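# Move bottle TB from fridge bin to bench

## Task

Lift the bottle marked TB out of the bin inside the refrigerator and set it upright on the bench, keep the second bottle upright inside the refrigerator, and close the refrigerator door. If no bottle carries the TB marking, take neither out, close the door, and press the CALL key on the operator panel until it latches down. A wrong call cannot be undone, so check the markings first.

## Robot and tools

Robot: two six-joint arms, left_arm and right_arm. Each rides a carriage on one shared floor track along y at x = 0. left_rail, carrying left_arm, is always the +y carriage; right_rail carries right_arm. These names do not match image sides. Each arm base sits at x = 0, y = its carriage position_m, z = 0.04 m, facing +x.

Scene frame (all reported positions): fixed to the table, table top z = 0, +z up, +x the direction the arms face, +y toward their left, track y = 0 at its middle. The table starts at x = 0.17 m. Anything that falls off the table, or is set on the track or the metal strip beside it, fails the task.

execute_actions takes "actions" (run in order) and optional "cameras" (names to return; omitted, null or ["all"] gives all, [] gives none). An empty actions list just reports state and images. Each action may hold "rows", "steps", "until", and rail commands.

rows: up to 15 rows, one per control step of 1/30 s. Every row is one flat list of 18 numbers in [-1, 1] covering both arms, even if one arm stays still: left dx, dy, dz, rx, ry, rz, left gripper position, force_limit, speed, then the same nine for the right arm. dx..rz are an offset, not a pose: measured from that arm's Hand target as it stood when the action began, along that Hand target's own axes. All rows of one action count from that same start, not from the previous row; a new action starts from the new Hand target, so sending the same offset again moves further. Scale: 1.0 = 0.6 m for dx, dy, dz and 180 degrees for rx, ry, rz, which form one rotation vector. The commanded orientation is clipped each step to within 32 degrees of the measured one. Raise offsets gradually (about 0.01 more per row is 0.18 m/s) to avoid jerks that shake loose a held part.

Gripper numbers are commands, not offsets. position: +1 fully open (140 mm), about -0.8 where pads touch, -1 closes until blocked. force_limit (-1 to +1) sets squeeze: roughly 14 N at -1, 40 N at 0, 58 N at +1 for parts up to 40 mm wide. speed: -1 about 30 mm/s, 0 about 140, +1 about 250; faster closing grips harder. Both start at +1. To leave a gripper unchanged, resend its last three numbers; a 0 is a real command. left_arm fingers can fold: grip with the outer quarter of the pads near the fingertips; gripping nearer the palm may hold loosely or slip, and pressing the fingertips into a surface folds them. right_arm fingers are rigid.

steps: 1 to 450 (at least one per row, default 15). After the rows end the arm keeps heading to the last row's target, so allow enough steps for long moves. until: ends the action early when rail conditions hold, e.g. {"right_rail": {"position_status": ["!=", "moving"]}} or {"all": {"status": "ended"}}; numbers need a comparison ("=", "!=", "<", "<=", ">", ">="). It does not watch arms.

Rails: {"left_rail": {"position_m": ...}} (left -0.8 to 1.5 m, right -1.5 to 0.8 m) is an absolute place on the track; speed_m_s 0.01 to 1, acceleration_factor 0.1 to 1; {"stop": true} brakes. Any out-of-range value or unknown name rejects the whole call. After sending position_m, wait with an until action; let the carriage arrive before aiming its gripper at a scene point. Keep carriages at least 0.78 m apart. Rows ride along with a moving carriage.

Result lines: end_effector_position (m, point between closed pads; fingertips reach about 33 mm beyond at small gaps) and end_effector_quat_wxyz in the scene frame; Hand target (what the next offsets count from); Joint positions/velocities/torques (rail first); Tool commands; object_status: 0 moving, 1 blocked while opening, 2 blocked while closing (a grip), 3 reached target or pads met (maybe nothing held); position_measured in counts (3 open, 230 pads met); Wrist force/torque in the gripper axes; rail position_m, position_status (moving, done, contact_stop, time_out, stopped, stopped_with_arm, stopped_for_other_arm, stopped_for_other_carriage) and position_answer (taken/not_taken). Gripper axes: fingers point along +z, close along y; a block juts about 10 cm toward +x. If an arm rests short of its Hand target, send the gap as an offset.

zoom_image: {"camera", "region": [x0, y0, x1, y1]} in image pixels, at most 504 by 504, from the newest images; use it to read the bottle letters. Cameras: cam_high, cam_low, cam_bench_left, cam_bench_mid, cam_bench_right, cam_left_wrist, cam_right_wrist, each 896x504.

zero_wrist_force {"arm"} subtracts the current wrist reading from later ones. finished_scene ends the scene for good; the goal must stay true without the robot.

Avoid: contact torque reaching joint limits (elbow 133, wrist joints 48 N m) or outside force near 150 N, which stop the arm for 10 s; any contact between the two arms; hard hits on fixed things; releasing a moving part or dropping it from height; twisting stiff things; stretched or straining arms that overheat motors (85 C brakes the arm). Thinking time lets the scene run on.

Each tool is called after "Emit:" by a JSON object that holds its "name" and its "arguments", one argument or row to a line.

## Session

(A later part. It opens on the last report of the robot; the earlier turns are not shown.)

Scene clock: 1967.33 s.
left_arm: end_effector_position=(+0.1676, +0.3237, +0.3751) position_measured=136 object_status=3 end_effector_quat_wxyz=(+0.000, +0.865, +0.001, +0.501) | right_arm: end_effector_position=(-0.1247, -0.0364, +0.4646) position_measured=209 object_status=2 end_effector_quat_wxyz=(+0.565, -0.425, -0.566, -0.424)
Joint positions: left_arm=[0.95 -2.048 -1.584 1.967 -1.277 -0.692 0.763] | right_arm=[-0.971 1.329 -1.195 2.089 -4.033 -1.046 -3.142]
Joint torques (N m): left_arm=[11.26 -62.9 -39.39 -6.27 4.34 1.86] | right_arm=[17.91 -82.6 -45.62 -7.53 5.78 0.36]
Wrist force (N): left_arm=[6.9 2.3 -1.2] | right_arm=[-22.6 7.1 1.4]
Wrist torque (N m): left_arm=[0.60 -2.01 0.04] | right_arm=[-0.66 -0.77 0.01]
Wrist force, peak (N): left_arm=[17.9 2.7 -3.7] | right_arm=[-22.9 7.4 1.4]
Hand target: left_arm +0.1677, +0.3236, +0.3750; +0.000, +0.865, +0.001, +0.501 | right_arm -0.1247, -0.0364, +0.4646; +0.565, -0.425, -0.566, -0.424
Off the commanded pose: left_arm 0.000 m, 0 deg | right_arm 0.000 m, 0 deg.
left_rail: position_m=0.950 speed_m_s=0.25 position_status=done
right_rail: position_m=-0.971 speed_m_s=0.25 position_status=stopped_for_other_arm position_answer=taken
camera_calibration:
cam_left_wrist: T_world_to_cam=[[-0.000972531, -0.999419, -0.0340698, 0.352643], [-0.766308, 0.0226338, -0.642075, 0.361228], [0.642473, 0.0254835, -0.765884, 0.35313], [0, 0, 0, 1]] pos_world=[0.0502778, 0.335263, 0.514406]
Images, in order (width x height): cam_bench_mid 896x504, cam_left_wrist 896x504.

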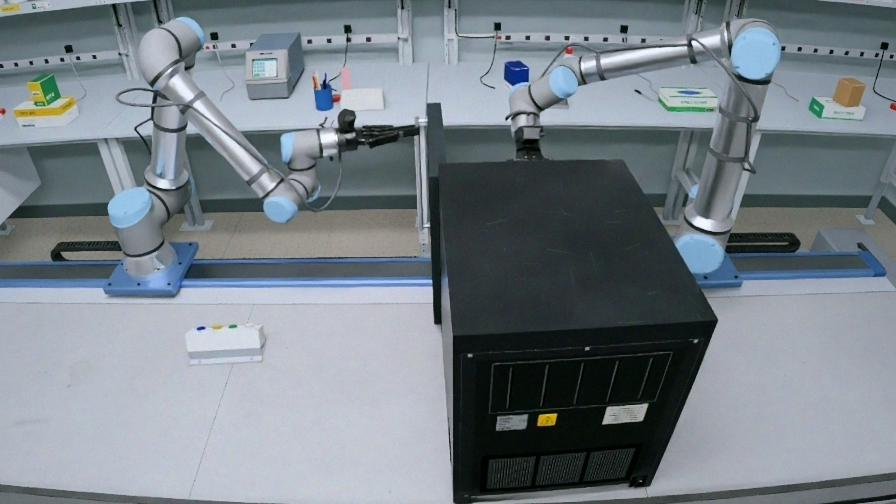

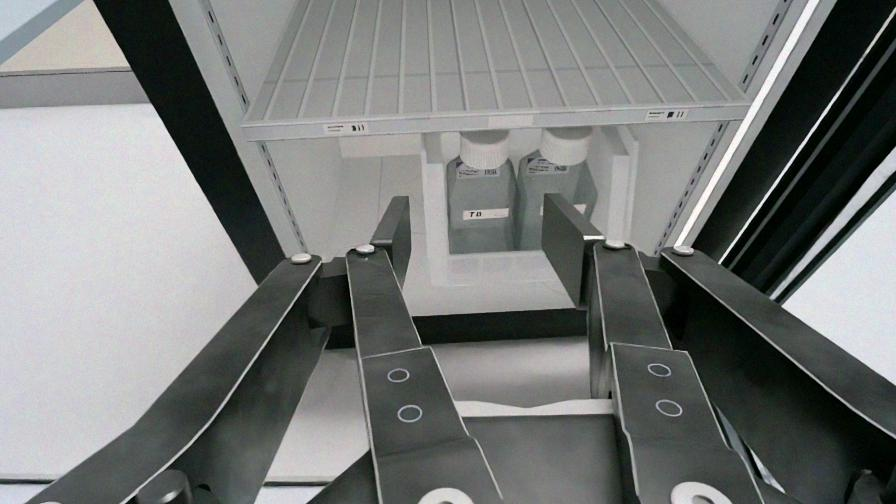

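Emit:
{"name": "execute_actions", "arguments": {
  "actions": [
    {"rows":[[0,0.022,0.09,0,0,0,-0.06,-0.3,-0.6,0,0,0,0,0,0,-1,-0.2,-1]],"steps":18},
    {"rows":[[0,0,0.09,0,0,0,-0.06,-0.3,-0.6,0,0,0,0,0,0,-1,-0.2,-1]],"steps":18}
  ],
  "cameras": ["cam_left_wrist"]
}}

Emit:
{"name": "zoom_image", "arguments": {
  "camera": "cam_left_wrist",
  "region": [300, 0, 700, 300]
}}

Scene clock: 1983.50 s.
left_arm: end_effector_position=(+0.2613, +0.3106, +0.3213) position_measured=136 object_status=3 end_effector_quat_wxyz=(+0.000, +0.865, +0.001, +0.501) | right_arm: end_effector_position=(-0.1247, -0.0364, +0.4646) position_measured=209 object_status=2 end_effector_quat_wxyz=(+0.565, -0.425, -0.566, -0.424)
Joint positions: left_arm=[0.95 -1.899 -1.544 2.063 -1.575 -0.609 0.967] | right_arm=[-0.971 1.329 -1.195 2.089 -4.033 -1.046 -3.142]
Joint torques (N m): left_arm=[11.14 -33.39 -36.37 -6.08 4.6 1.56] | right_arm=[14.65 -81.82 -47.23 -7.32 5.56 0.62]
Wrist force (N): left_arm=[6.8 2.1 -1.3] | right_arm=[-22.3 7.3 0.9]
Wrist torque (N m): left_arm=[0.56 -1.96 0.04] | right_arm=[-0.61 -0.81 0.01]
Wrist force, peak (N): left_arm=[8.7 6.0 -15.0] | right_arm=[-22.8 7.4 1.3]
Hand target: left_arm +0.2614, +0.3106, +0.3212; +0.000, +0.865, +0.001, +0.501 | right_arm -0.1247, -0.0364, +0.4646; +0.565, -0.425, -0.566, -0.424
Off the commanded pose: left_arm 0.000 m, 0 deg | right_arm 0.000 m, 0 deg.
left_rail: position_m=0.950 speed_m_s=0.25 position_status=done
right_rail: position_m=-0.971 speed_m_s=0.25 position_status=stopped_for_other_arm position_answer=taken
camera_calibration:
cam_left_wrist: T_world_to_cam=[[-0.00112323, -0.999419, -0.034057, 0.337825], [-0.766486, 0.0227339, -0.641859, 0.398754], [0.64226, 0.0253833, -0.766066, 0.252141], [0, 0, 0, 1]] pos_world=[0.144079, 0.322163, 0.460606]
Images, in order (width x height): cam_left_wrist 896x504.

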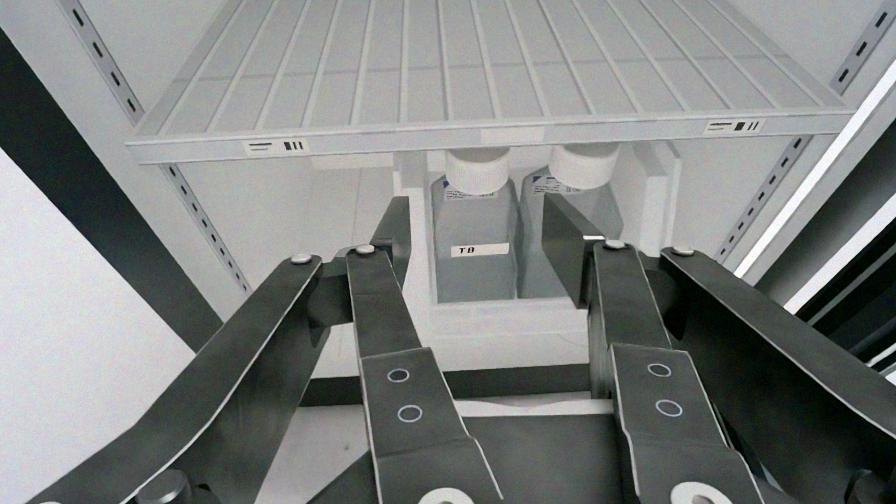

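Scaled by 1.260 from the camera's 896x504 image, which has a finer 1280x720 frame.

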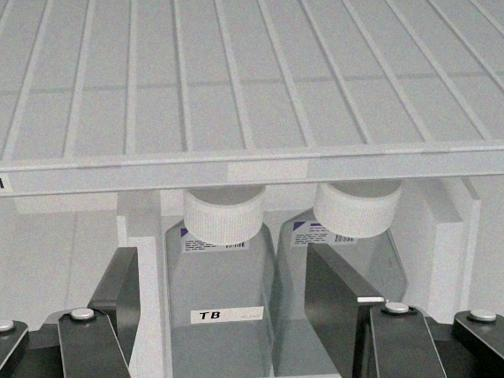

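Emit:
{"name": "zoom_image", "arguments": {
  "camera": "cam_left_wrist",
  "region": [420, 110, 640, 220]
}}

Emit:
{"name": "zoom_image", "arguments": {
  "camera": "cam_left_wrist",
  "region": [380, 180, 560, 350]
}}

Scaled by 2.291 from the camera's 896x504 image, which has a finer 1280x720 frame.

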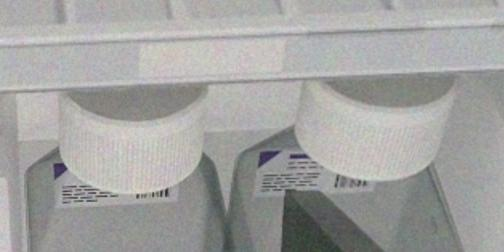

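Scaled by 2.800 from the camera's 896x504 image, which has a finer 1280x720 frame.

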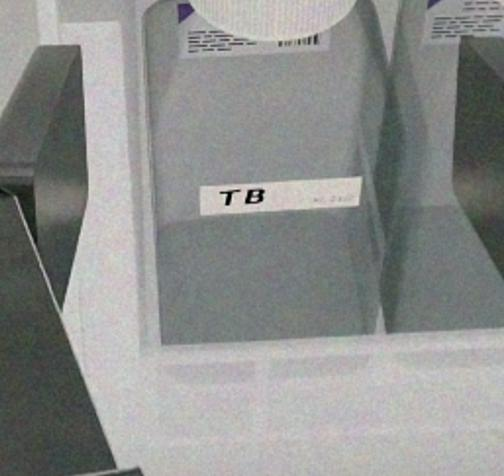

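Emit:
{"name": "execute_actions", "arguments": {
  "actions": [
    {"rows":[[0,0.0135,0,0,0,0,-0.06,-0.3,-0.6,0,0,0,0,0,0,-1,-0.2,-1]],"steps":12},
    {"rows":[[0,0,0.05,0,0,0,-0.06,-0.3,-0.6,0,0,0,0,0,0,-1,-0.2,-1]],"steps":15},
    {"rows":[[0,0,0.06,0,0,0,-0.06,-0.3,-0.6,0,0,0,0,0,0,-1,-0.2,-1]],"steps":15}
  ],
  "cameras": ["cam_left_wrist"]
}}

Emit:
{"name": "zoom_image", "arguments": {
  "camera": "cam_left_wrist",
  "region": [380, 60, 660, 220]
}}

Emit:
{"name": "zoom_image", "arguments": {
  "camera": "cam_left_wrist",
  "region": [360, 180, 600, 380]
}}

Scene clock: 2040.60 s.
left_arm: end_effector_position=(+0.3186, +0.3026, +0.2884) position_measured=136 object_status=3 end_effector_quat_wxyz=(+0.000, +0.865, +0.001, +0.501) | right_arm: end_effector_position=(-0.1247, -0.0364, +0.4646) position_measured=209 object_status=2 end_effector_quat_wxyz=(+0.565, -0.425, -0.566, -0.424)
Joint positions: left_arm=[0.95 -1.807 -1.496 2.108 -1.792 -0.568 1.117] | right_arm=[-0.971 1.329 -1.195 2.089 -4.033 -1.046 -3.142]
Joint torques (N m): left_arm=[11.97 -36.72 -33.44 -7.25 5.2 1.67] | right_arm=[13.93 -82.81 -47.55 -7.18 5.41 0.58]
Wrist force (N): left_arm=[7.1 2.0 -1.3] | right_arm=[-22.3 7.6 1.6]
Wrist torque (N m): left_arm=[0.53 -2.06 0.04] | right_arm=[-0.56 -0.82 0.00]
Wrist force, peak (N): left_arm=[9.2 5.1 -11.8] | right_arm=[-22.8 7.3 1.9]
Hand target: left_arm +0.3187, +0.3026, +0.2884; +0.000, +0.865, +0.001, +0.501 | right_arm -0.1247, -0.0364, +0.4646; +0.565, -0.425, -0.566, -0.424
Off the commanded pose: left_arm 0.000 m, 0 deg | right_arm 0.000 m, 0 deg.
left_rail: position_m=0.950 speed_m_s=0.25 position_status=done
right_rail: position_m=-0.971 speed_m_s=0.25 position_status=stopped_for_other_arm position_answer=taken
camera_calibration:
cam_left_wrist: T_world_to_cam=[[-0.00112323, -0.999419, -0.034057, 0.328773], [-0.766486, 0.0227339, -0.641859, 0.421739], [0.64226, 0.0253833, -0.766066, 0.190339], [0, 0, 0, 1]] pos_world=[0.201379, 0.314163, 0.427706]
Images, in order (width x height): cam_left_wrist 896x504.

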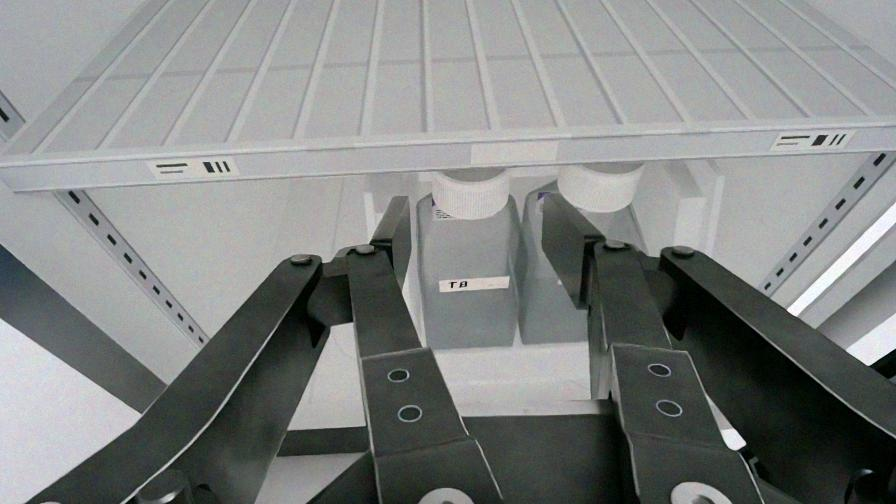

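Scaled by 1.800 from the camera's 896x504 image, which has a finer 1280x720 frame.

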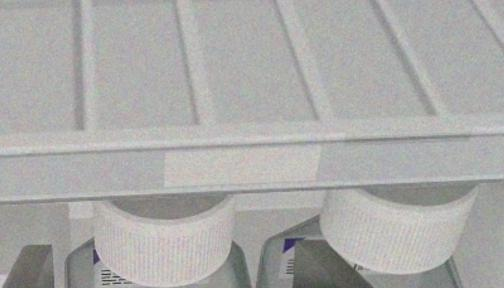

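Scaled by 2.100 from the camera's 896x504 image, which has a finer 1280x720 frame.

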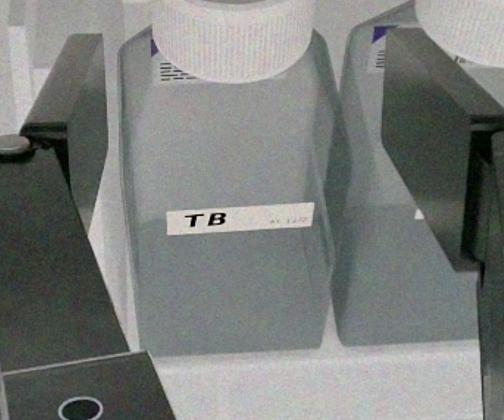

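Emit:
{"name": "execute_actions", "arguments": {
  "actions": [
    {"rows":[[0,0,0,0,0.042,0,-0.06,-0.3,-0.6,0,0,0,0,0,0,-1,-0.2,-1],[0,0.002,0,0,0.0833,0,-0.06,-0.3,-0.6,0,0,0,0,0,0,-1,-0.2,-1]],"steps":25},
    {"rows":[[-0.0207,0,0.04,0,0,0,-0.06,-0.3,-0.6,0,0,0,0,0,0,-1,-0.2,-1]],"steps":15}
  ],
  "cameras": ["cam_left_wrist"]
}}

Emit:
{"name": "zoom_image", "arguments": {
  "camera": "cam_left_wrist",
  "region": [360, 60, 640, 260]
}}

Scene clock: 2087.13 s.
left_arm: end_effector_position=(+0.3386, +0.3014, +0.2703) position_measured=136 object_status=3 end_effector_quat_wxyz=(-0.001, +0.793, +0.001, +0.610) | right_arm: end_effector_position=(-0.1247, -0.0364, +0.4646) position_measured=209 object_status=2 end_effector_quat_wxyz=(+0.565, -0.425, -0.566, -0.424)
Joint positions: left_arm=[0.95 -1.828 -1.384 2.115 -1.534 -0.364 0.768] | right_arm=[-0.971 1.329 -1.195 2.089 -4.033 -1.046 -3.142]
Joint torques (N m): left_arm=[10.31 -40.89 -30.04 -6.6 4.49 1.9] | right_arm=[10.61 -82.67 -45.93 -7.03 5.45 0.34]
Wrist force (N): left_arm=[7.0 2.0 -1.4] | right_arm=[-22.1 7.1 1.7]
Wrist torque (N m): left_arm=[0.56 -2.11 0.09] | right_arm=[-0.67 -0.86 0.00]
Wrist force, peak (N): left_arm=[16.5 3.3 -0.8] | right_arm=[-22.9 7.3 1.6]
Hand target: left_arm +0.3387, +0.3014, +0.2702; +0.000, +0.793, +0.001, +0.610 | right_arm -0.1247, -0.0364, +0.4646; +0.565, -0.425, -0.566, -0.424
Off the commanded pose: left_arm 0.000 m, 0 deg | right_arm 0.000 m, 0 deg.
left_rail: position_m=0.950 speed_m_s=0.25 position_status=done
right_rail: position_m=-0.971 speed_m_s=0.25 position_status=stopped_for_other_arm position_answer=taken
camera_calibration:
cam_left_wrist: T_world_to_cam=[[0.00796362, -0.9994, -0.0337209, 0.323793], [-0.574322, 0.0230342, -0.818306, 0.407909], [0.818591, 0.0258833, -0.573793, 0.0518324], [0, 0, 0, 1]] pos_world=[0.189263, 0.312861, 0.374454]
Images, in order (width x height): cam_left_wrist 896x504.

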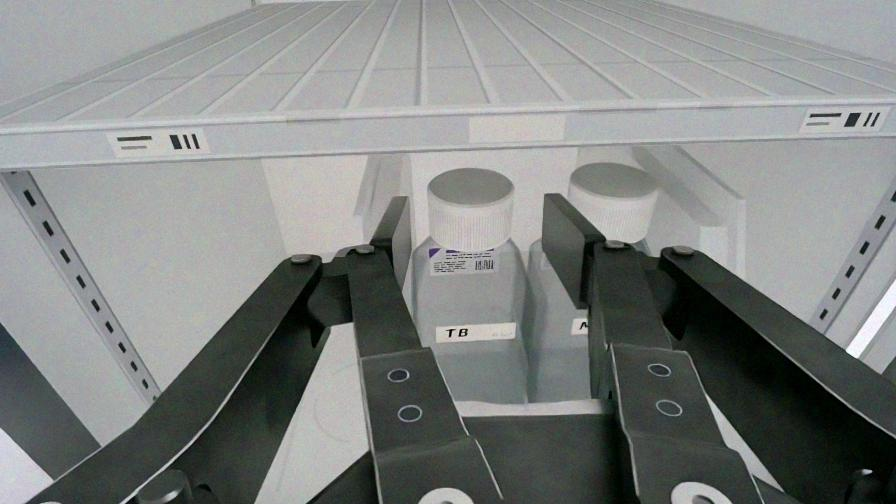

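Scaled by 1.800 from the camera's 896x504 image, which has a finer 1280x720 frame.

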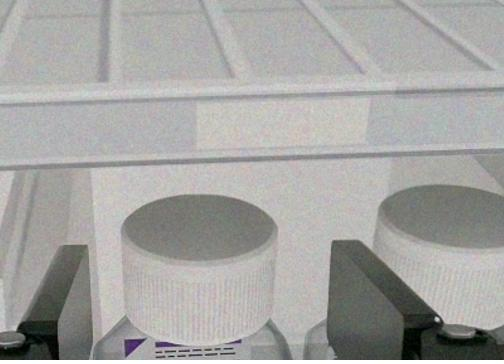

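Emit:
{"name": "execute_actions", "arguments": {
  "actions": [
    {"rows":[[0,0,0.045,0,0,0,-0.06,-0.3,-0.6,0,0,0,0,0,0,-1,-0.2,-1]],"steps":18},
    {"rows":[[0,0,0.041,0,0,0,-0.06,-0.3,-0.6,0,0,0,0,0,0,-1,-0.2,-1]],"steps":18}
  ],
  "cameras": ["cam_left_wrist"]
}}

Emit:
{"name": "zoom_image", "arguments": {
  "camera": "cam_left_wrist",
  "region": [360, 100, 640, 300]
}}

Scene clock: 2108.00 s.
left_arm: end_effector_position=(+0.3885, +0.3016, +0.2570) position_measured=136 object_status=3 end_effector_quat_wxyz=(-0.001, +0.793, +0.001, +0.610) | right_arm: end_effector_position=(-0.1247, -0.0364, +0.4646) position_measured=209 object_status=2 end_effector_quat_wxyz=(+0.565, -0.425, -0.566, -0.424)
Joint positions: left_arm=[0.95 -1.75 -1.359 2.154 -1.768 -0.315 0.949] | right_arm=[-0.971 1.329 -1.195 2.089 -4.033 -1.046 -3.142]
Joint torques (N m): left_arm=[12.11 -41.68 -29.45 -6.76 4.63 1.6] | right_arm=[8.66 -82.77 -45.56 -7.16 5 0.81]
Wrist force (N): left_arm=[7.0 2.0 -1.2] | right_arm=[-22.5 7.6 1.2]
Wrist torque (N m): left_arm=[0.56 -2.11 0.07] | right_arm=[-0.54 -0.79 0.01]
Wrist force, peak (N): left_arm=[8.5 4.5 -8.3] | right_arm=[-22.9 7.5 1.4]
Hand target: left_arm +0.3886, +0.3016, +0.2570; +0.000, +0.793, +0.001, +0.610 | right_arm -0.1247, -0.0364, +0.4646; +0.565, -0.425, -0.566, -0.424
Off the commanded pose: left_arm 0.000 m, 0 deg | right_arm 0.000 m, 0 deg.
left_rail: position_m=0.950 speed_m_s=0.25 position_status=done
right_rail: position_m=-0.971 speed_m_s=0.25 position_status=stopped_for_other_arm position_answer=taken
camera_calibration:
cam_left_wrist: T_world_to_cam=[[0.00796362, -0.9994, -0.0337209, 0.32315], [-0.574322, 0.0230342, -0.818306, 0.425761], [0.818591, 0.0258833, -0.573793, 0.00340542], [0, 0, 0, 1]] pos_world=[0.239163, 0.313061, 0.361254]
Images, in order (width x height): cam_left_wrist 896x504.

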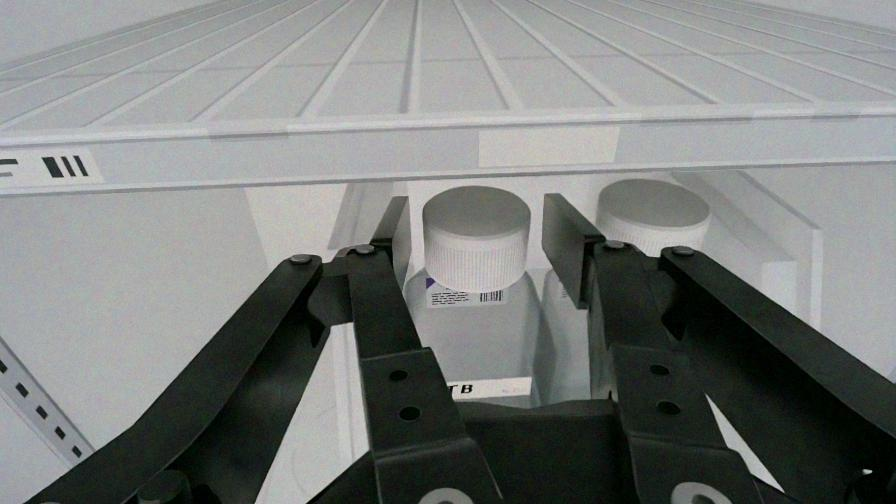

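Scaled by 1.800 from the camera's 896x504 image, which has a finer 1280x720 frame.

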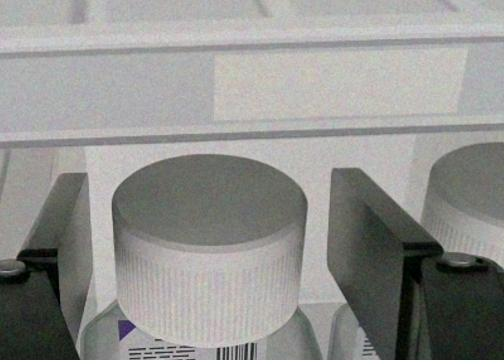

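Emit:
{"name": "execute_actions", "arguments": {
  "actions": [
    {"rows":[[0,0,0,0,0,0,-1,0.3,-1,0,0,0,0,0,0,-1,-0.2,-1]],"steps":60}
  ],
  "cameras": ["cam_left_wrist"]
}}

Emit:
{"name": "zoom_image", "arguments": {
  "camera": "cam_left_wrist",
  "region": [360, 100, 640, 300]
}}

Scene clock: 2126.13 s.
left_arm: end_effector_position=(+0.3886, +0.3015, +0.2570) position_measured=161 object_status=2 end_effector_quat_wxyz=(+0.000, +0.793, +0.001, +0.610) | right_arm: end_effector_position=(-0.1247, -0.0364, +0.4646) position_measured=209 object_status=2 end_effector_quat_wxyz=(+0.565, -0.425, -0.566, -0.424)
Joint positions: left_arm=[0.95 -1.75 -1.359 2.154 -1.769 -0.315 0.95] | right_arm=[-0.971 1.329 -1.195 2.089 -4.033 -1.046 -3.142]
Joint torques (N m): left_arm=[11.63 -66.63 -31.98 -6.98 2.73 1.23] | right_arm=[6.71 -79.87 -47.41 -7.33 5.29 0.94]
Wrist force (N): left_arm=[10.9 0.0 -3.6] | right_arm=[-22.7 7.7 1.5]
Wrist torque (N m): left_arm=[0.78 -2.08 0.23] | right_arm=[-0.62 -0.87 0.01]
Wrist force, peak (N): left_arm=[11.1 -0.6 -4.0] | right_arm=[-23.1 7.7 1.4]
Hand target: left_arm +0.3886, +0.3015, +0.2570; +0.000, +0.793, +0.001, +0.610 | right_arm -0.1247, -0.0364, +0.4646; +0.565, -0.425, -0.566, -0.424
Off the commanded pose: left_arm 0.000 m, 0 deg | right_arm 0.000 m, 0 deg.
left_rail: position_m=0.950 speed_m_s=0.25 position_status=done
right_rail: position_m=-0.971 speed_m_s=0.25 position_status=stopped_for_other_arm position_answer=taken
camera_calibration:
cam_left_wrist: T_world_to_cam=[[0.00782166, -0.9994, -0.0337449, 0.323092], [-0.574386, 0.0231332, -0.818257, 0.425788], [0.818547, 0.0257827, -0.573861, 0.00339218], [0, 0, 0, 1]] pos_world=[0.239263, 0.312961, 0.361254]
Images, in order (width x height): cam_left_wrist 896x504.

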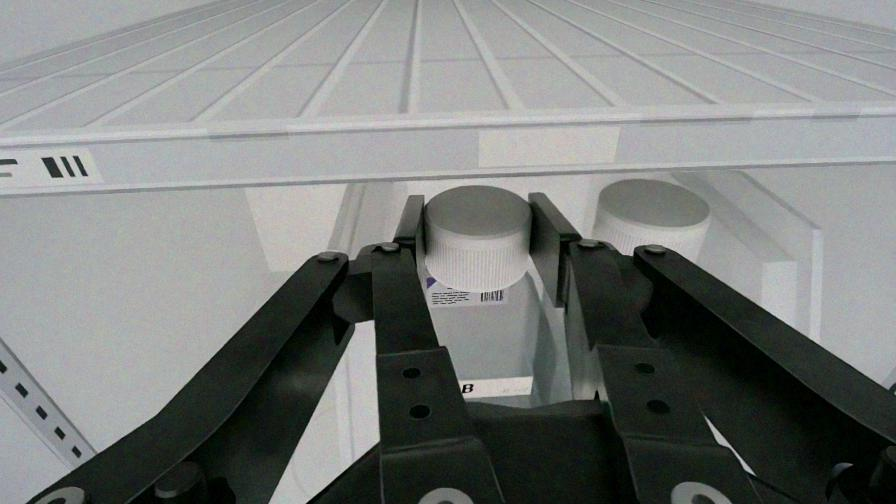

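Scaled by 1.800 from the camera's 896x504 image, which has a finer 1280x720 frame.

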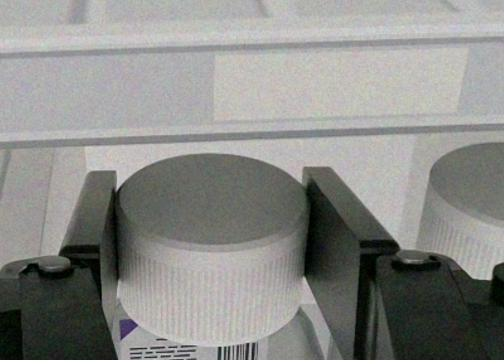

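Emit:
{"name": "execute_actions", "arguments": {
  "actions": [
    {"rows":[[0.002,0,-0.0005,0,0,0,-1,0.3,-1,0,0,0,0,0,0,-1,-0.2,-1],[0.005,0,-0.0014,0,0,0,-1,0.3,-1,0,0,0,0,0,0,-1,-0.2,-1],[0.009,0,-0.0024,0,0,0,-1,0.3,-1,0,0,0,0,0,0,-1,-0.2,-1],[0.013,0,-0.0035,0,0,0,-1,0.3,-1,0,0,0,0,0,0,-1,-0.2,-1],[0.017,0,-0.0046,0,0,0,-1,0.3,-1,0,0,0,0,0,0,-1,-0.2,-1],[0.021,0,-0.0056,0,0,0,-1,0.3,-1,0,0,0,0,0,0,-1,-0.2,-1],[0.0242,0,-0.0065,0,0,0,-1,0.3,-1,0,0,0,0,0,0,-1,-0.2,-1]],"steps":25}
  ],
  "cameras": ["cam_left_wrist"]
}}

Scene clock: 2151.50 s.
left_arm: end_effector_position=(+0.3886, +0.3015, +0.2720) position_measured=161 object_status=2 end_effector_quat_wxyz=(+0.000, +0.793, +0.001, +0.610) | right_arm: end_effector_position=(-0.1247, -0.0364, +0.4646) position_measured=209 object_status=2 end_effector_quat_wxyz=(+0.565, -0.425, -0.566, -0.424)
Joint positions: left_arm=[0.95 -1.75 -1.38 2.144 -1.738 -0.315 0.95] | right_arm=[-0.971 1.329 -1.195 2.089 -4.033 -1.046 -3.142]
Joint torques (N m): left_arm=[-5.1 -69.54 -45.24 -0.68 5.1 -2.29] | right_arm=[9.22 -81.21 -46.18 -7.25 5.25 0.36]
Wrist force (N): left_arm=[3.4 2.0 -0.5] | right_arm=[-22.2 7.2 1.3]
Wrist torque (N m): left_arm=[0.57 -2.23 0.31] | right_arm=[-0.67 -0.76 0.00]
Wrist force, peak (N): left_arm=[11.3 -0.3 -3.8] | right_arm=[-23.3 7.7 1.3]
Hand target: left_arm +0.3885, +0.3015, +0.2720; +0.000, +0.793, +0.001, +0.610 | right_arm -0.1247, -0.0364, +0.4646; +0.565, -0.425, -0.566, -0.424
Off the commanded pose: left_arm 0.000 m, 0 deg | right_arm 0.000 m, 0 deg.
left_rail: position_m=0.950 speed_m_s=0.25 position_status=done
right_rail: position_m=-0.971 speed_m_s=0.25 position_status=stopped_for_other_arm position_answer=taken
camera_calibration:
cam_left_wrist: T_world_to_cam=[[0.00782081, -0.9994, -0.0337453, 0.323599], [-0.574433, 0.0231326, -0.818224, 0.438061], [0.818514, 0.0257836, -0.573908, 0.0120252], [0, 0, 0, 1]] pos_world=[0.239263, 0.312961, 0.376254]
Images, in order (width x height): cam_left_wrist 896x504.

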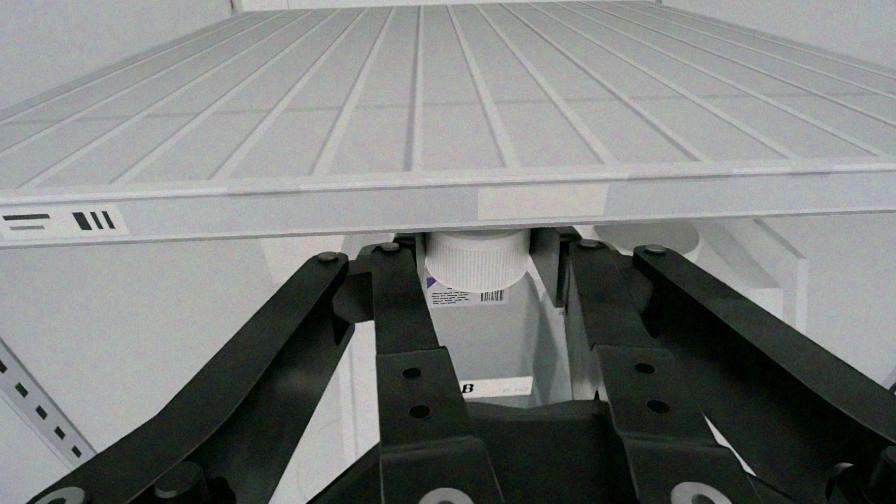

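Emit:
{"name": "execute_actions", "arguments": {
  "actions": [
    {"rows":[[-0.0025,0,-0.0142,0,0.0167,0,-1,0.3,-1,0,0,0,0,0,0,-1,-0.2,-1]],"steps":5},
    {"rows":[[-0.0024,0,-0.0143,0,0.0166,0,-1,0.3,-1,0,0,0,0,0,0,-1,-0.2,-1]],"steps":5},
    {"rows":[[-0.0024,0,-0.0153,0,0.018,0,-1,0.3,-1,0,0,0,0,0,0,-1,-0.2,-1]],"steps":5},
    {"rows":[[-0.0023,0,-0.0152,0,0.0181,0,-1,0.3,-1,0,0,0,0,0,0,-1,-0.2,-1]],"steps":15}
  ],
  "cameras": ["cam_left_wrist"]
}}

Scene clock: 2177.97 s.
left_arm: end_effector_position=(+0.3528, +0.3013, +0.2732) position_measured=161 object_status=2 end_effector_quat_wxyz=(+0.001, +0.725, -0.001, +0.688) | right_arm: end_effector_position=(-0.1247, -0.0364, +0.4646) position_measured=209 object_status=2 end_effector_quat_wxyz=(+0.565, -0.425, -0.566, -0.424)
Joint positions: left_arm=[0.95 -1.823 -1.261 2.026 -0.974 -0.255 0.203] | right_arm=[-0.971 1.329 -1.195 2.089 -4.033 -1.046 -3.142]
Joint torques (N m): left_arm=[-11.65 -51.15 -41.2 2.95 -0.81 -2.26] | right_arm=[7.69 -82.91 -46.64 -7.71 5.36 0.79]
Wrist force (N): left_arm=[3.3 2.0 -0.4] | right_arm=[-22.1 7.6 1.4]
Wrist torque (N m): left_arm=[0.56 -2.32 0.29] | right_arm=[-0.59 -0.80 0.00]
Wrist force, peak (N): left_arm=[6.0 0.8 2.7] | right_arm=[-22.8 7.4 1.4]
Hand target: left_arm +0.3527, +0.3015, +0.2726; -0.001, +0.722, +0.001, +0.692 | right_arm -0.1247, -0.0364, +0.4646; +0.565, -0.425, -0.566, -0.424
Off the commanded pose: left_arm 0.001 m, 1 deg | right_arm 0.000 m, 0 deg.
left_rail: position_m=0.950 speed_m_s=0.25 position_status=done
right_rail: position_m=-0.971 speed_m_s=0.25 position_status=stopped_for_other_arm position_answer=taken
camera_calibration:
cam_left_wrist: T_world_to_cam=[[0.0095789, -0.999411, -0.0329674, 0.322954], [-0.393801, 0.0265343, -0.918812, 0.381229], [0.919146, 0.0217838, -0.393315, -0.041625], [0, 0, 0, 1]] pos_world=[0.185294, 0.313555, 0.344553]
Images, in order (width x height): cam_left_wrist 896x504.

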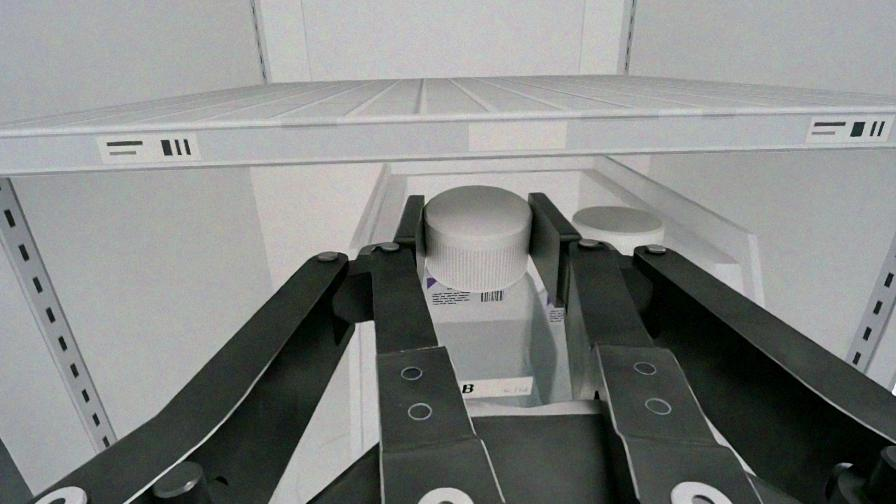

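Emit:
{"name": "execute_actions", "arguments": {
  "actions": [
    {"rows":[[-0.0012,0,-0.0153,0,0.018,0,-1,0.3,-1,0,0,0,0,0,0,-1,-0.2,-1]],"steps":5},
    {"rows":[[-0.0011,0,-0.0153,0,0.0181,0,-1,0.3,-1,0,0,0,0,0,0,-1,-0.2,-1]],"steps":5},
    {"rows":[[-0.0015,0,-0.014,0,0.0167,0,-1,0.3,-1,0,0,0,0,0,0,-1,-0.2,-1]],"steps":5},
    {"rows":[[-0.0015,0,-0.014,0,0.0166,0,-1,0.3,-1,0,0,0,0,0,0,-1,-0.2,-1]],"steps":15}
  ],
  "cameras": ["cam_left_wrist"]
}}

Emit:
{"name": "zoom_image", "arguments": {
  "camera": "cam_left_wrist",
  "region": [350, 180, 620, 420]
}}

Scene clock: 2191.43 s.
left_arm: end_effector_position=(+0.3177, +0.3013, +0.2681) position_measured=161 object_status=2 end_effector_quat_wxyz=(-0.001, +0.643, +0.001, +0.766) | right_arm: end_effector_position=(-0.1247, -0.0364, +0.4646) position_measured=209 object_status=2 end_effector_quat_wxyz=(+0.565, -0.425, -0.566, -0.424)
Joint positions: left_arm=[0.95 -1.869 -1.029 1.892 -0.324 -0.347 -0.512] | right_arm=[-0.971 1.329 -1.195 2.089 -4.033 -1.046 -3.142]
Joint torques (N m): left_arm=[12.81 -63.1 -34.23 6.13 -4.67 -1.67] | right_arm=[9.17 -80.69 -45.84 -7.77 5.01 0.21]
Wrist force (N): left_arm=[3.5 2.1 -1.6] | right_arm=[-22.4 7.6 1.6]
Wrist torque (N m): left_arm=[0.60 -2.53 0.31] | right_arm=[-0.61 -0.72 0.01]
Wrist force, peak (N): left_arm=[2.1 7.1 -2.3] | right_arm=[-22.5 7.8 1.6]
Hand target: left_arm +0.3178, +0.3014, +0.2680; -0.001, +0.642, +0.001, +0.767 | right_arm -0.1247, -0.0364, +0.4646; +0.565, -0.425, -0.566, -0.424
Off the commanded pose: left_arm 0.000 m, 0 deg | right_arm 0.000 m, 0 deg.
left_rail: position_m=0.950 speed_m_s=0.25 position_status=done
right_rail: position_m=-0.971 speed_m_s=0.25 position_status=stopped_for_other_arm position_answer=taken
camera_calibration:
cam_left_wrist: T_world_to_cam=[[0.0218156, -0.999358, -0.0284221, 0.317956], [-0.176489, 0.0241328, -0.984007, 0.311872], [0.984061, 0.0264829, -0.175849, -0.0918022], [0, 0, 0, 1]] pos_world=[0.138445, 0.312656, 0.299778]
Images, in order (width x height): cam_left_wrist 896x504.

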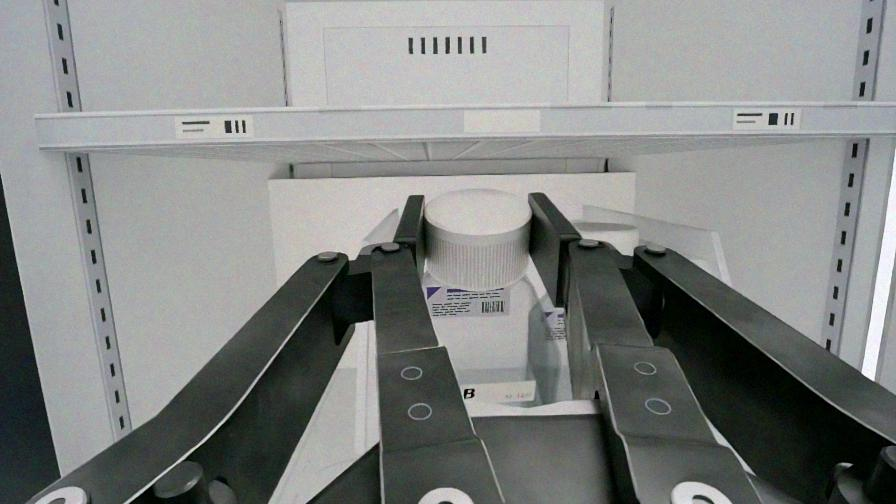

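Scaled by 1.867 from the camera's 896x504 image, which has a finer 1280x720 frame.

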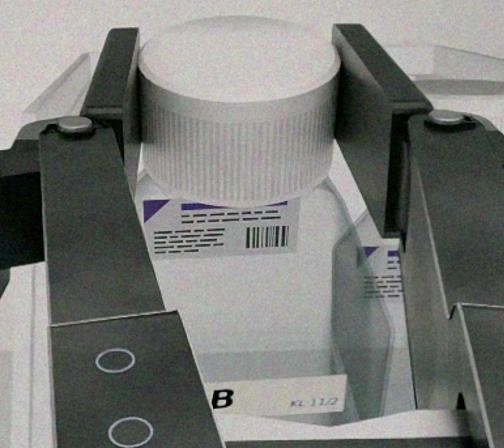

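Emit:
{"name": "execute_actions", "arguments": {
  "actions": [
    {"rows":[[0.0035,0,-0.017,0,0.0278,0,-1,0.3,-1,0,0,0,0,0,0,-1,-0.2,-1]],"steps":6},
    {"rows":[[0.0035,0,-0.017,0,0.0278,0,-1,0.3,-1,0,0,0,0,0,0,-1,-0.2,-1]],"steps":6},
    {"rows":[[0.0108,0,-0.0198,0,0.0389,0,-1,0.3,-1,0,0,0,0,0,0,-1,-0.2,-1]],"steps":15}
  ],
  "cameras": ["cam_left_wrist","cam_bench_left"]
}}

Emit:
{"name": "zoom_image", "arguments": {
  "camera": "cam_left_wrist",
  "region": [350, 180, 620, 420]
}}

Scene clock: 2201.17 s.
left_arm: end_effector_position=(+0.2836, +0.3012, +0.2697) position_measured=161 object_status=2 end_effector_quat_wxyz=(-0.001, +0.522, +0.001, +0.853) | right_arm: end_effector_position=(-0.1247, -0.0364, +0.4646) position_measured=209 object_status=2 end_effector_quat_wxyz=(+0.565, -0.425, -0.566, -0.424)
Joint positions: left_arm=[0.95 -1.872 -0.799 1.813 0.028 -0.556 -0.968] | right_arm=[-0.971 1.329 -1.195 2.089 -4.033 -1.046 -3.142]
Joint torques (N m): left_arm=[11.21 -74.73 -27.95 8.51 -5.34 -2.24] | right_arm=[7.98 -83.23 -44.91 -7.91 5.13 0.52]
Wrist force (N): left_arm=[3.9 2.6 -1.5] | right_arm=[-22.3 7.3 1.4]
Wrist torque (N m): left_arm=[0.68 -2.59 0.24] | right_arm=[-0.67 -0.79 0.00]
Wrist force, peak (N): left_arm=[7.3 0.0 2.7] | right_arm=[-22.6 7.4 1.2]
Hand target: left_arm +0.2836, +0.3013, +0.2697; -0.001, +0.521, +0.001, +0.853 | right_arm -0.1247, -0.0364, +0.4646; +0.565, -0.425, -0.566, -0.424
Off the commanded pose: left_arm 0.000 m, 0 deg | right_arm 0.000 m, 0 deg.
left_rail: position_m=0.950 speed_m_s=0.25 position_status=done
right_rail: position_m=-0.971 speed_m_s=0.25 position_status=stopped_for_other_arm position_answer=taken
camera_calibration:
cam_left_wrist: T_world_to_cam=[[0.0292565, -0.999346, -0.0212659, 0.314601], [0.12004, 0.0246337, -0.992463, 0.225478], [0.992338, 0.0264833, 0.120682, -0.140244], [0, 0, 0, 1]] pos_world=[0.102899, 0.312555, 0.247394]
Images, in order (width x height): cam_bench_left 896x504, cam_left_wrist 896x504.

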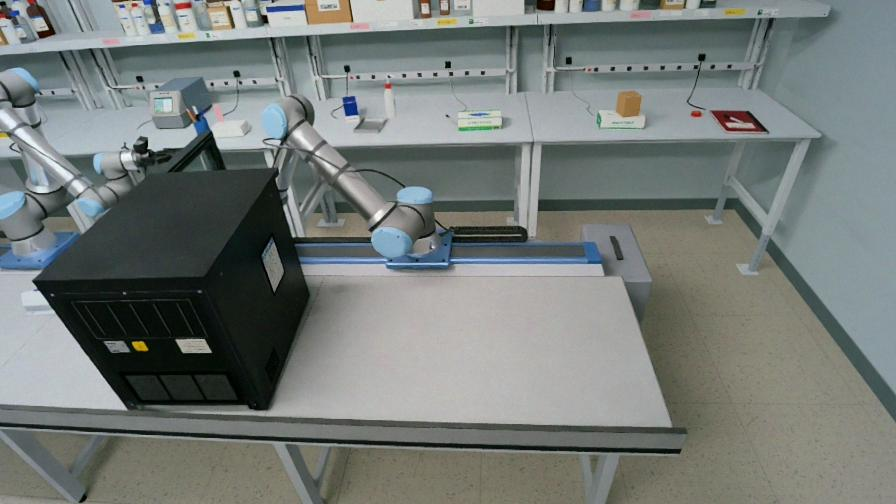

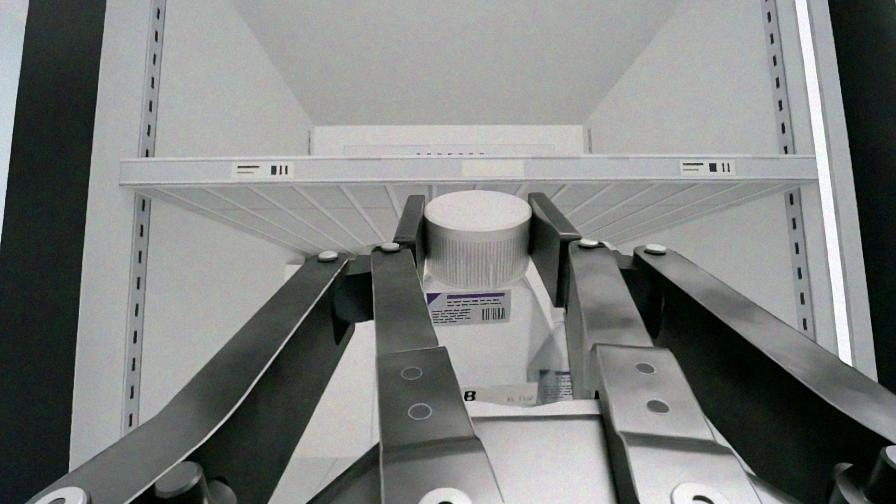

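Scaled by 1.867 from the camera's 896x504 image, which has a finer 1280x720 frame.

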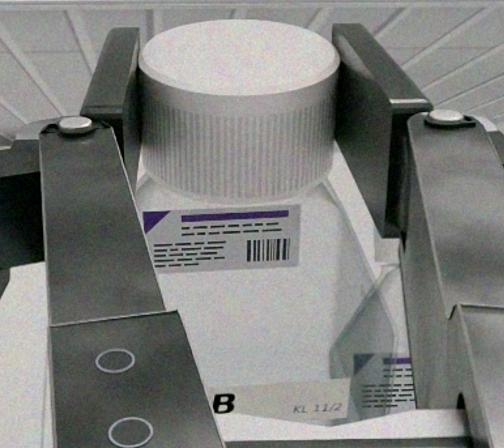

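Emit:
{"name": "execute_actions", "arguments": {
  "actions": [
    {"rows":[[0.0237,0,0.0122,0,0,0,-1,0.3,-1,0,0,0,0,0,0,-1,-0.2,-1]],"steps":12},
    {"rows":[[0.0313,0,-0.0027,0,0,0,-1,0.3,-1,0,0,0,0,0,0,-1,-0.2,-1]],"steps":12},
    {"rows":[[0.038,0,-0.0554,0,0,0,-1,0.3,-1,0,0,0,0,0,0,-1,-0.2,-1]],"steps":15}
  ],
  "cameras": ["cam_left_wrist"]
}}

Scene clock: 2225.33 s.
left_arm: end_effector_position=(+0.2338, +0.3012, +0.3067) position_measured=161 object_status=2 end_effector_quat_wxyz=(-0.001, +0.521, +0.001, +0.853) | right_arm: end_effector_position=(-0.1247, -0.0364, +0.4646) position_measured=209 object_status=2 end_effector_quat_wxyz=(+0.565, -0.425, -0.566, -0.424)
Joint positions: left_arm=[0.95 -1.947 -0.867 1.822 -0.008 -0.597 -0.854] | right_arm=[-0.971 1.329 -1.195 2.089 -4.033 -1.046 -3.142]
Joint torques (N m): left_arm=[-14.69 -98.99 -15.52 2.69 -4.61 1.86] | right_arm=[9.12 -82.32 -46.01 -7.66 5.12 0.85]
Wrist force (N): left_arm=[3.4 2.5 0.1] | right_arm=[-22.1 7.4 1.4]
Wrist torque (N m): left_arm=[0.65 -2.32 -0.01] | right_arm=[-0.55 -0.81 0.01]
Wrist force, peak (N): left_arm=[-4.1 0.5 7.9] | right_arm=[-22.6 7.6 1.6]
Hand target: left_arm +0.2337, +0.3012, +0.3068; -0.001, +0.521, +0.001, +0.853 | right_arm -0.1247, -0.0364, +0.4646; +0.565, -0.425, -0.566, -0.424
Off the commanded pose: left_arm 0.000 m, 0 deg | right_arm 0.000 m, 0 deg.
left_rail: position_m=0.950 speed_m_s=0.25 position_status=done
right_rail: position_m=-0.971 speed_m_s=0.25 position_status=stopped_for_other_arm position_answer=taken
camera_calibration:
cam_left_wrist: T_world_to_cam=[[0.029155, -0.999351, -0.0211636, 0.316821], [0.120536, 0.024533, -0.992406, 0.268066], [0.992281, 0.0263826, 0.121173, -0.0953819], [0, 0, 0, 1]] pos_world=[0.053097, 0.312555, 0.284293]
Images, in order (width x height): cam_left_wrist 896x504.

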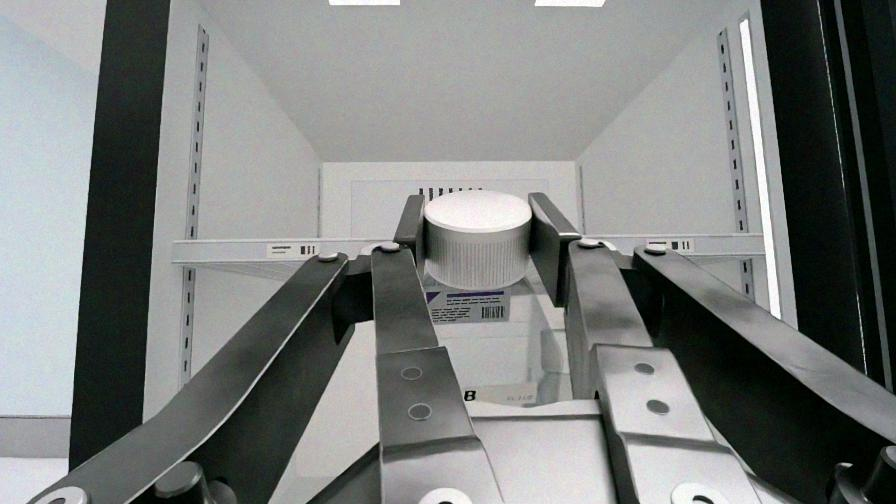

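Emit:
{"name": "execute_actions", "arguments": {
  "actions": [
    {"rows":[[0.05,0,-0.0963,0,0,0,-1,0.3,-1,0,0,0,0,0,0,-1,-0.2,-1]],"steps":12},
    {"rows":[[0.05,0,-0.0963,0,0,0,-1,0.3,-1,0,0,0,0,0,0,-1,-0.2,-1]],"steps":12},
    {"rows":[[0.05,0,-0.0963,0,0,0,-1,0.3,-1,0,0,0,0,0,0,-1,-0.2,-1]],"steps":12},
    {"rows":[[0.04,0,-0.08,0,0,0,-1,0.3,-1,0,0,0,0,0,0,-1,-0.2,-1]],"steps":15}
  ],
  "cameras": ["cam_left_wrist","cam_bench_mid"]
}}

Emit:
{"name": "zoom_image", "arguments": {
  "camera": "cam_left_wrist",
  "region": [350, 180, 620, 420]
}}

Scene clock: 2239.97 s.
left_arm: end_effector_position=(-0.0150, +0.3007, +0.3073) position_measured=161 object_status=2 end_effector_quat_wxyz=(-0.001, +0.521, +0.001, +0.853) | right_arm: end_effector_position=(-0.1247, -0.0364, +0.4646) position_measured=209 object_status=2 end_effector_quat_wxyz=(+0.565, -0.425, -0.566, -0.424)
Joint positions: left_arm=[0.95 -2.269 -0.848 1.711 -0.191 -0.823 -0.496] | right_arm=[-0.971 1.329 -1.195 2.089 -4.033 -1.046 -3.142]
Joint torques (N m): left_arm=[-13.77 -74.07 -31.72 3.02 -4.51 1.84] | right_arm=[8.56 -81.63 -45.74 -7.64 5.41 0.65]
Wrist force (N): left_arm=[4.0 2.3 -2.0] | right_arm=[-22.3 7.4 1.4]
Wrist torque (N m): left_arm=[0.65 -2.48 0.04] | right_arm=[-0.66 -0.77 0.01]
Wrist force, peak (N): left_arm=[-5.7 2.5 12.0] | right_arm=[-22.7 7.3 1.3]
Hand target: left_arm -0.0153, +0.3007, +0.3073; -0.001, +0.521, +0.001, +0.853 | right_arm -0.1247, -0.0364, +0.4646; +0.565, -0.425, -0.566, -0.424
Off the commanded pose: left_arm 0.000 m, 0 deg | right_arm 0.000 m, 0 deg.
left_rail: position_m=0.950 speed_m_s=0.25 position_status=done
right_rail: position_m=-0.971 speed_m_s=0.25 position_status=stopped_for_other_arm position_answer=taken
camera_calibration:
cam_left_wrist: T_world_to_cam=[[0.0292542, -0.999348, -0.0211515, 0.323603], [0.120534, 0.024533, -0.992406, 0.298663], [0.992278, 0.0264826, 0.121173, 0.151406], [0, 0, 0, 1]] pos_world=[-0.195703, 0.312055, 0.284893]
Images, in order (width x height): cam_bench_mid 896x504, cam_left_wrist 896x504.

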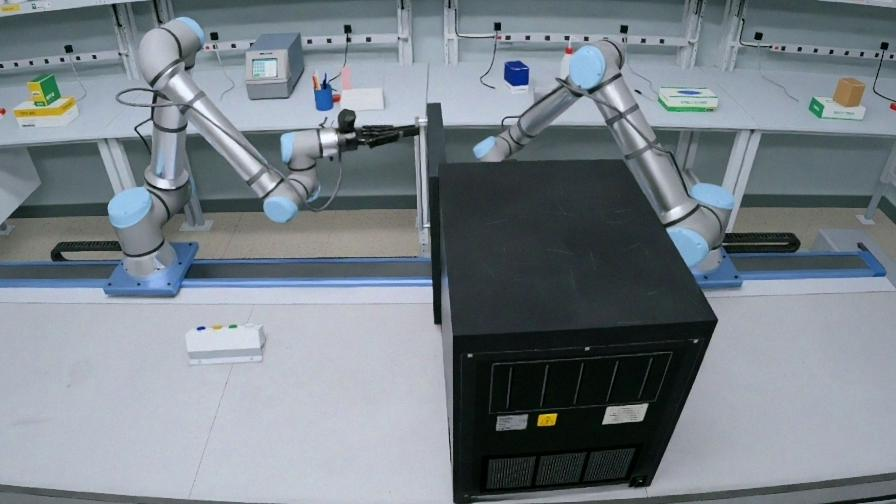

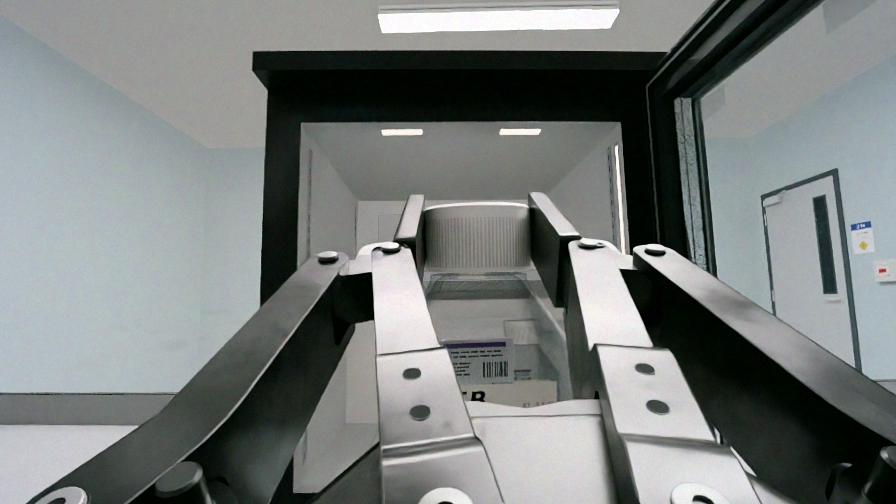

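Scaled by 1.867 from the camera's 896x504 image, which has a finer 1280x720 frame.

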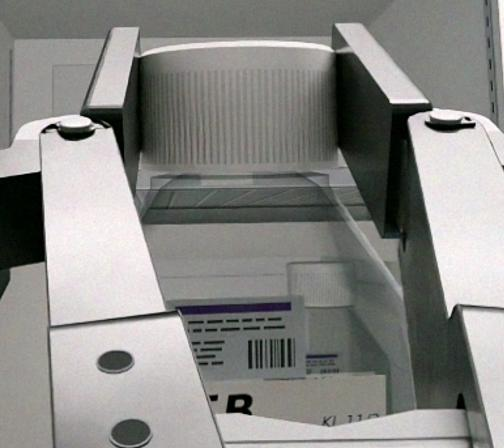

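Emit:
{"name": "execute_actions", "arguments": {
  "actions": [
    {"rows":[[0.0037,0,0,0,-0.0292,0,-1,0.3,-1,0,0,0,0,0,0,-1,-0.2,-1]],"steps":6},
    {"rows":[[0.0037,0,0,0,-0.0292,0,-1,0.3,-1,0,0,0,0,0,0,-1,-0.2,-1]],"steps":6},
    {"rows":[[0.0037,0,0,0,-0.0292,0,-1,0.3,-1,0,0,0,0,0,0,-1,-0.2,-1]],"steps":6},
    {"rows":[[0.0037,0,0,0,-0.0292,0,-1,0.3,-1,0,0,0,0,0,0,-1,-0.2,-1]],"steps":15}
  ],
  "cameras": ["cam_left_wrist"]
}}

Emit:
{"name": "zoom_image", "arguments": {
  "camera": "cam_left_wrist",
  "region": [350, 180, 620, 420]
}}

Scene clock: 2262.67 s.
left_arm: end_effector_position=(-0.0182, +0.3007, +0.3156) position_measured=161 object_status=2 end_effector_quat_wxyz=(-0.001, +0.668, +0.001, +0.744) | right_arm: end_effector_position=(-0.1247, -0.0364, +0.4646) position_measured=209 object_status=2 end_effector_quat_wxyz=(+0.565, -0.425, -0.566, -0.424)
Joint positions: left_arm=[0.95 -2.31 -1.067 1.748 -0.523 -0.747 -0.117] | right_arm=[-0.971 1.329 -1.195 2.089 -4.033 -1.046 -3.142]
Joint torques (N m): left_arm=[-9.41 -93.62 -27.11 1.04 1.97 1.73] | right_arm=[10.11 -83.77 -45.57 -7.81 5.08 0.31]
Wrist force (N): left_arm=[3.4 2.1 -0.9] | right_arm=[-22.4 7.3 1.4]
Wrist torque (N m): left_arm=[0.60 -2.24 0.07] | right_arm=[-0.67 -0.74 0.01]
Wrist force, peak (N): left_arm=[6.6 3.0 -2.1] | right_arm=[-22.7 7.6 1.2]
Hand target: left_arm -0.0182, +0.3007, +0.3156; -0.001, +0.668, +0.001, +0.744 | right_arm -0.1247, -0.0364, +0.4646; +0.565, -0.425, -0.566, -0.424
Off the commanded pose: left_arm 0.000 m, 0 deg | right_arm 0.000 m, 0 deg.
left_rail: position_m=0.950 speed_m_s=0.25 position_status=done
right_rail: position_m=-0.971 speed_m_s=0.25 position_status=stopped_for_other_arm position_answer=taken
camera_calibration:
cam_left_wrist: T_world_to_cam=[[0.0196336, -0.999375, -0.029382, 0.326253], [-0.24316, 0.0237323, -0.969696, 0.293706], [0.969788, 0.0261831, -0.242542, 0.268115], [0, 0, 0, 1]] pos_world=[-0.195003, 0.312058, 0.35942]
Images, in order (width x height): cam_left_wrist 896x504.

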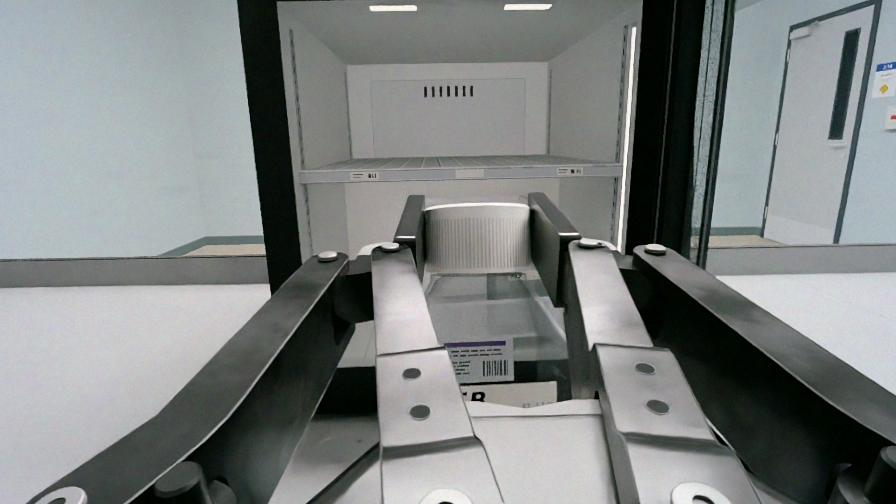

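Scaled by 1.867 from the camera's 896x504 image, which has a finer 1280x720 frame.

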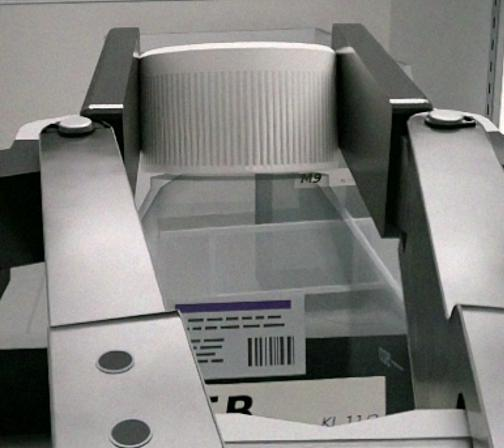

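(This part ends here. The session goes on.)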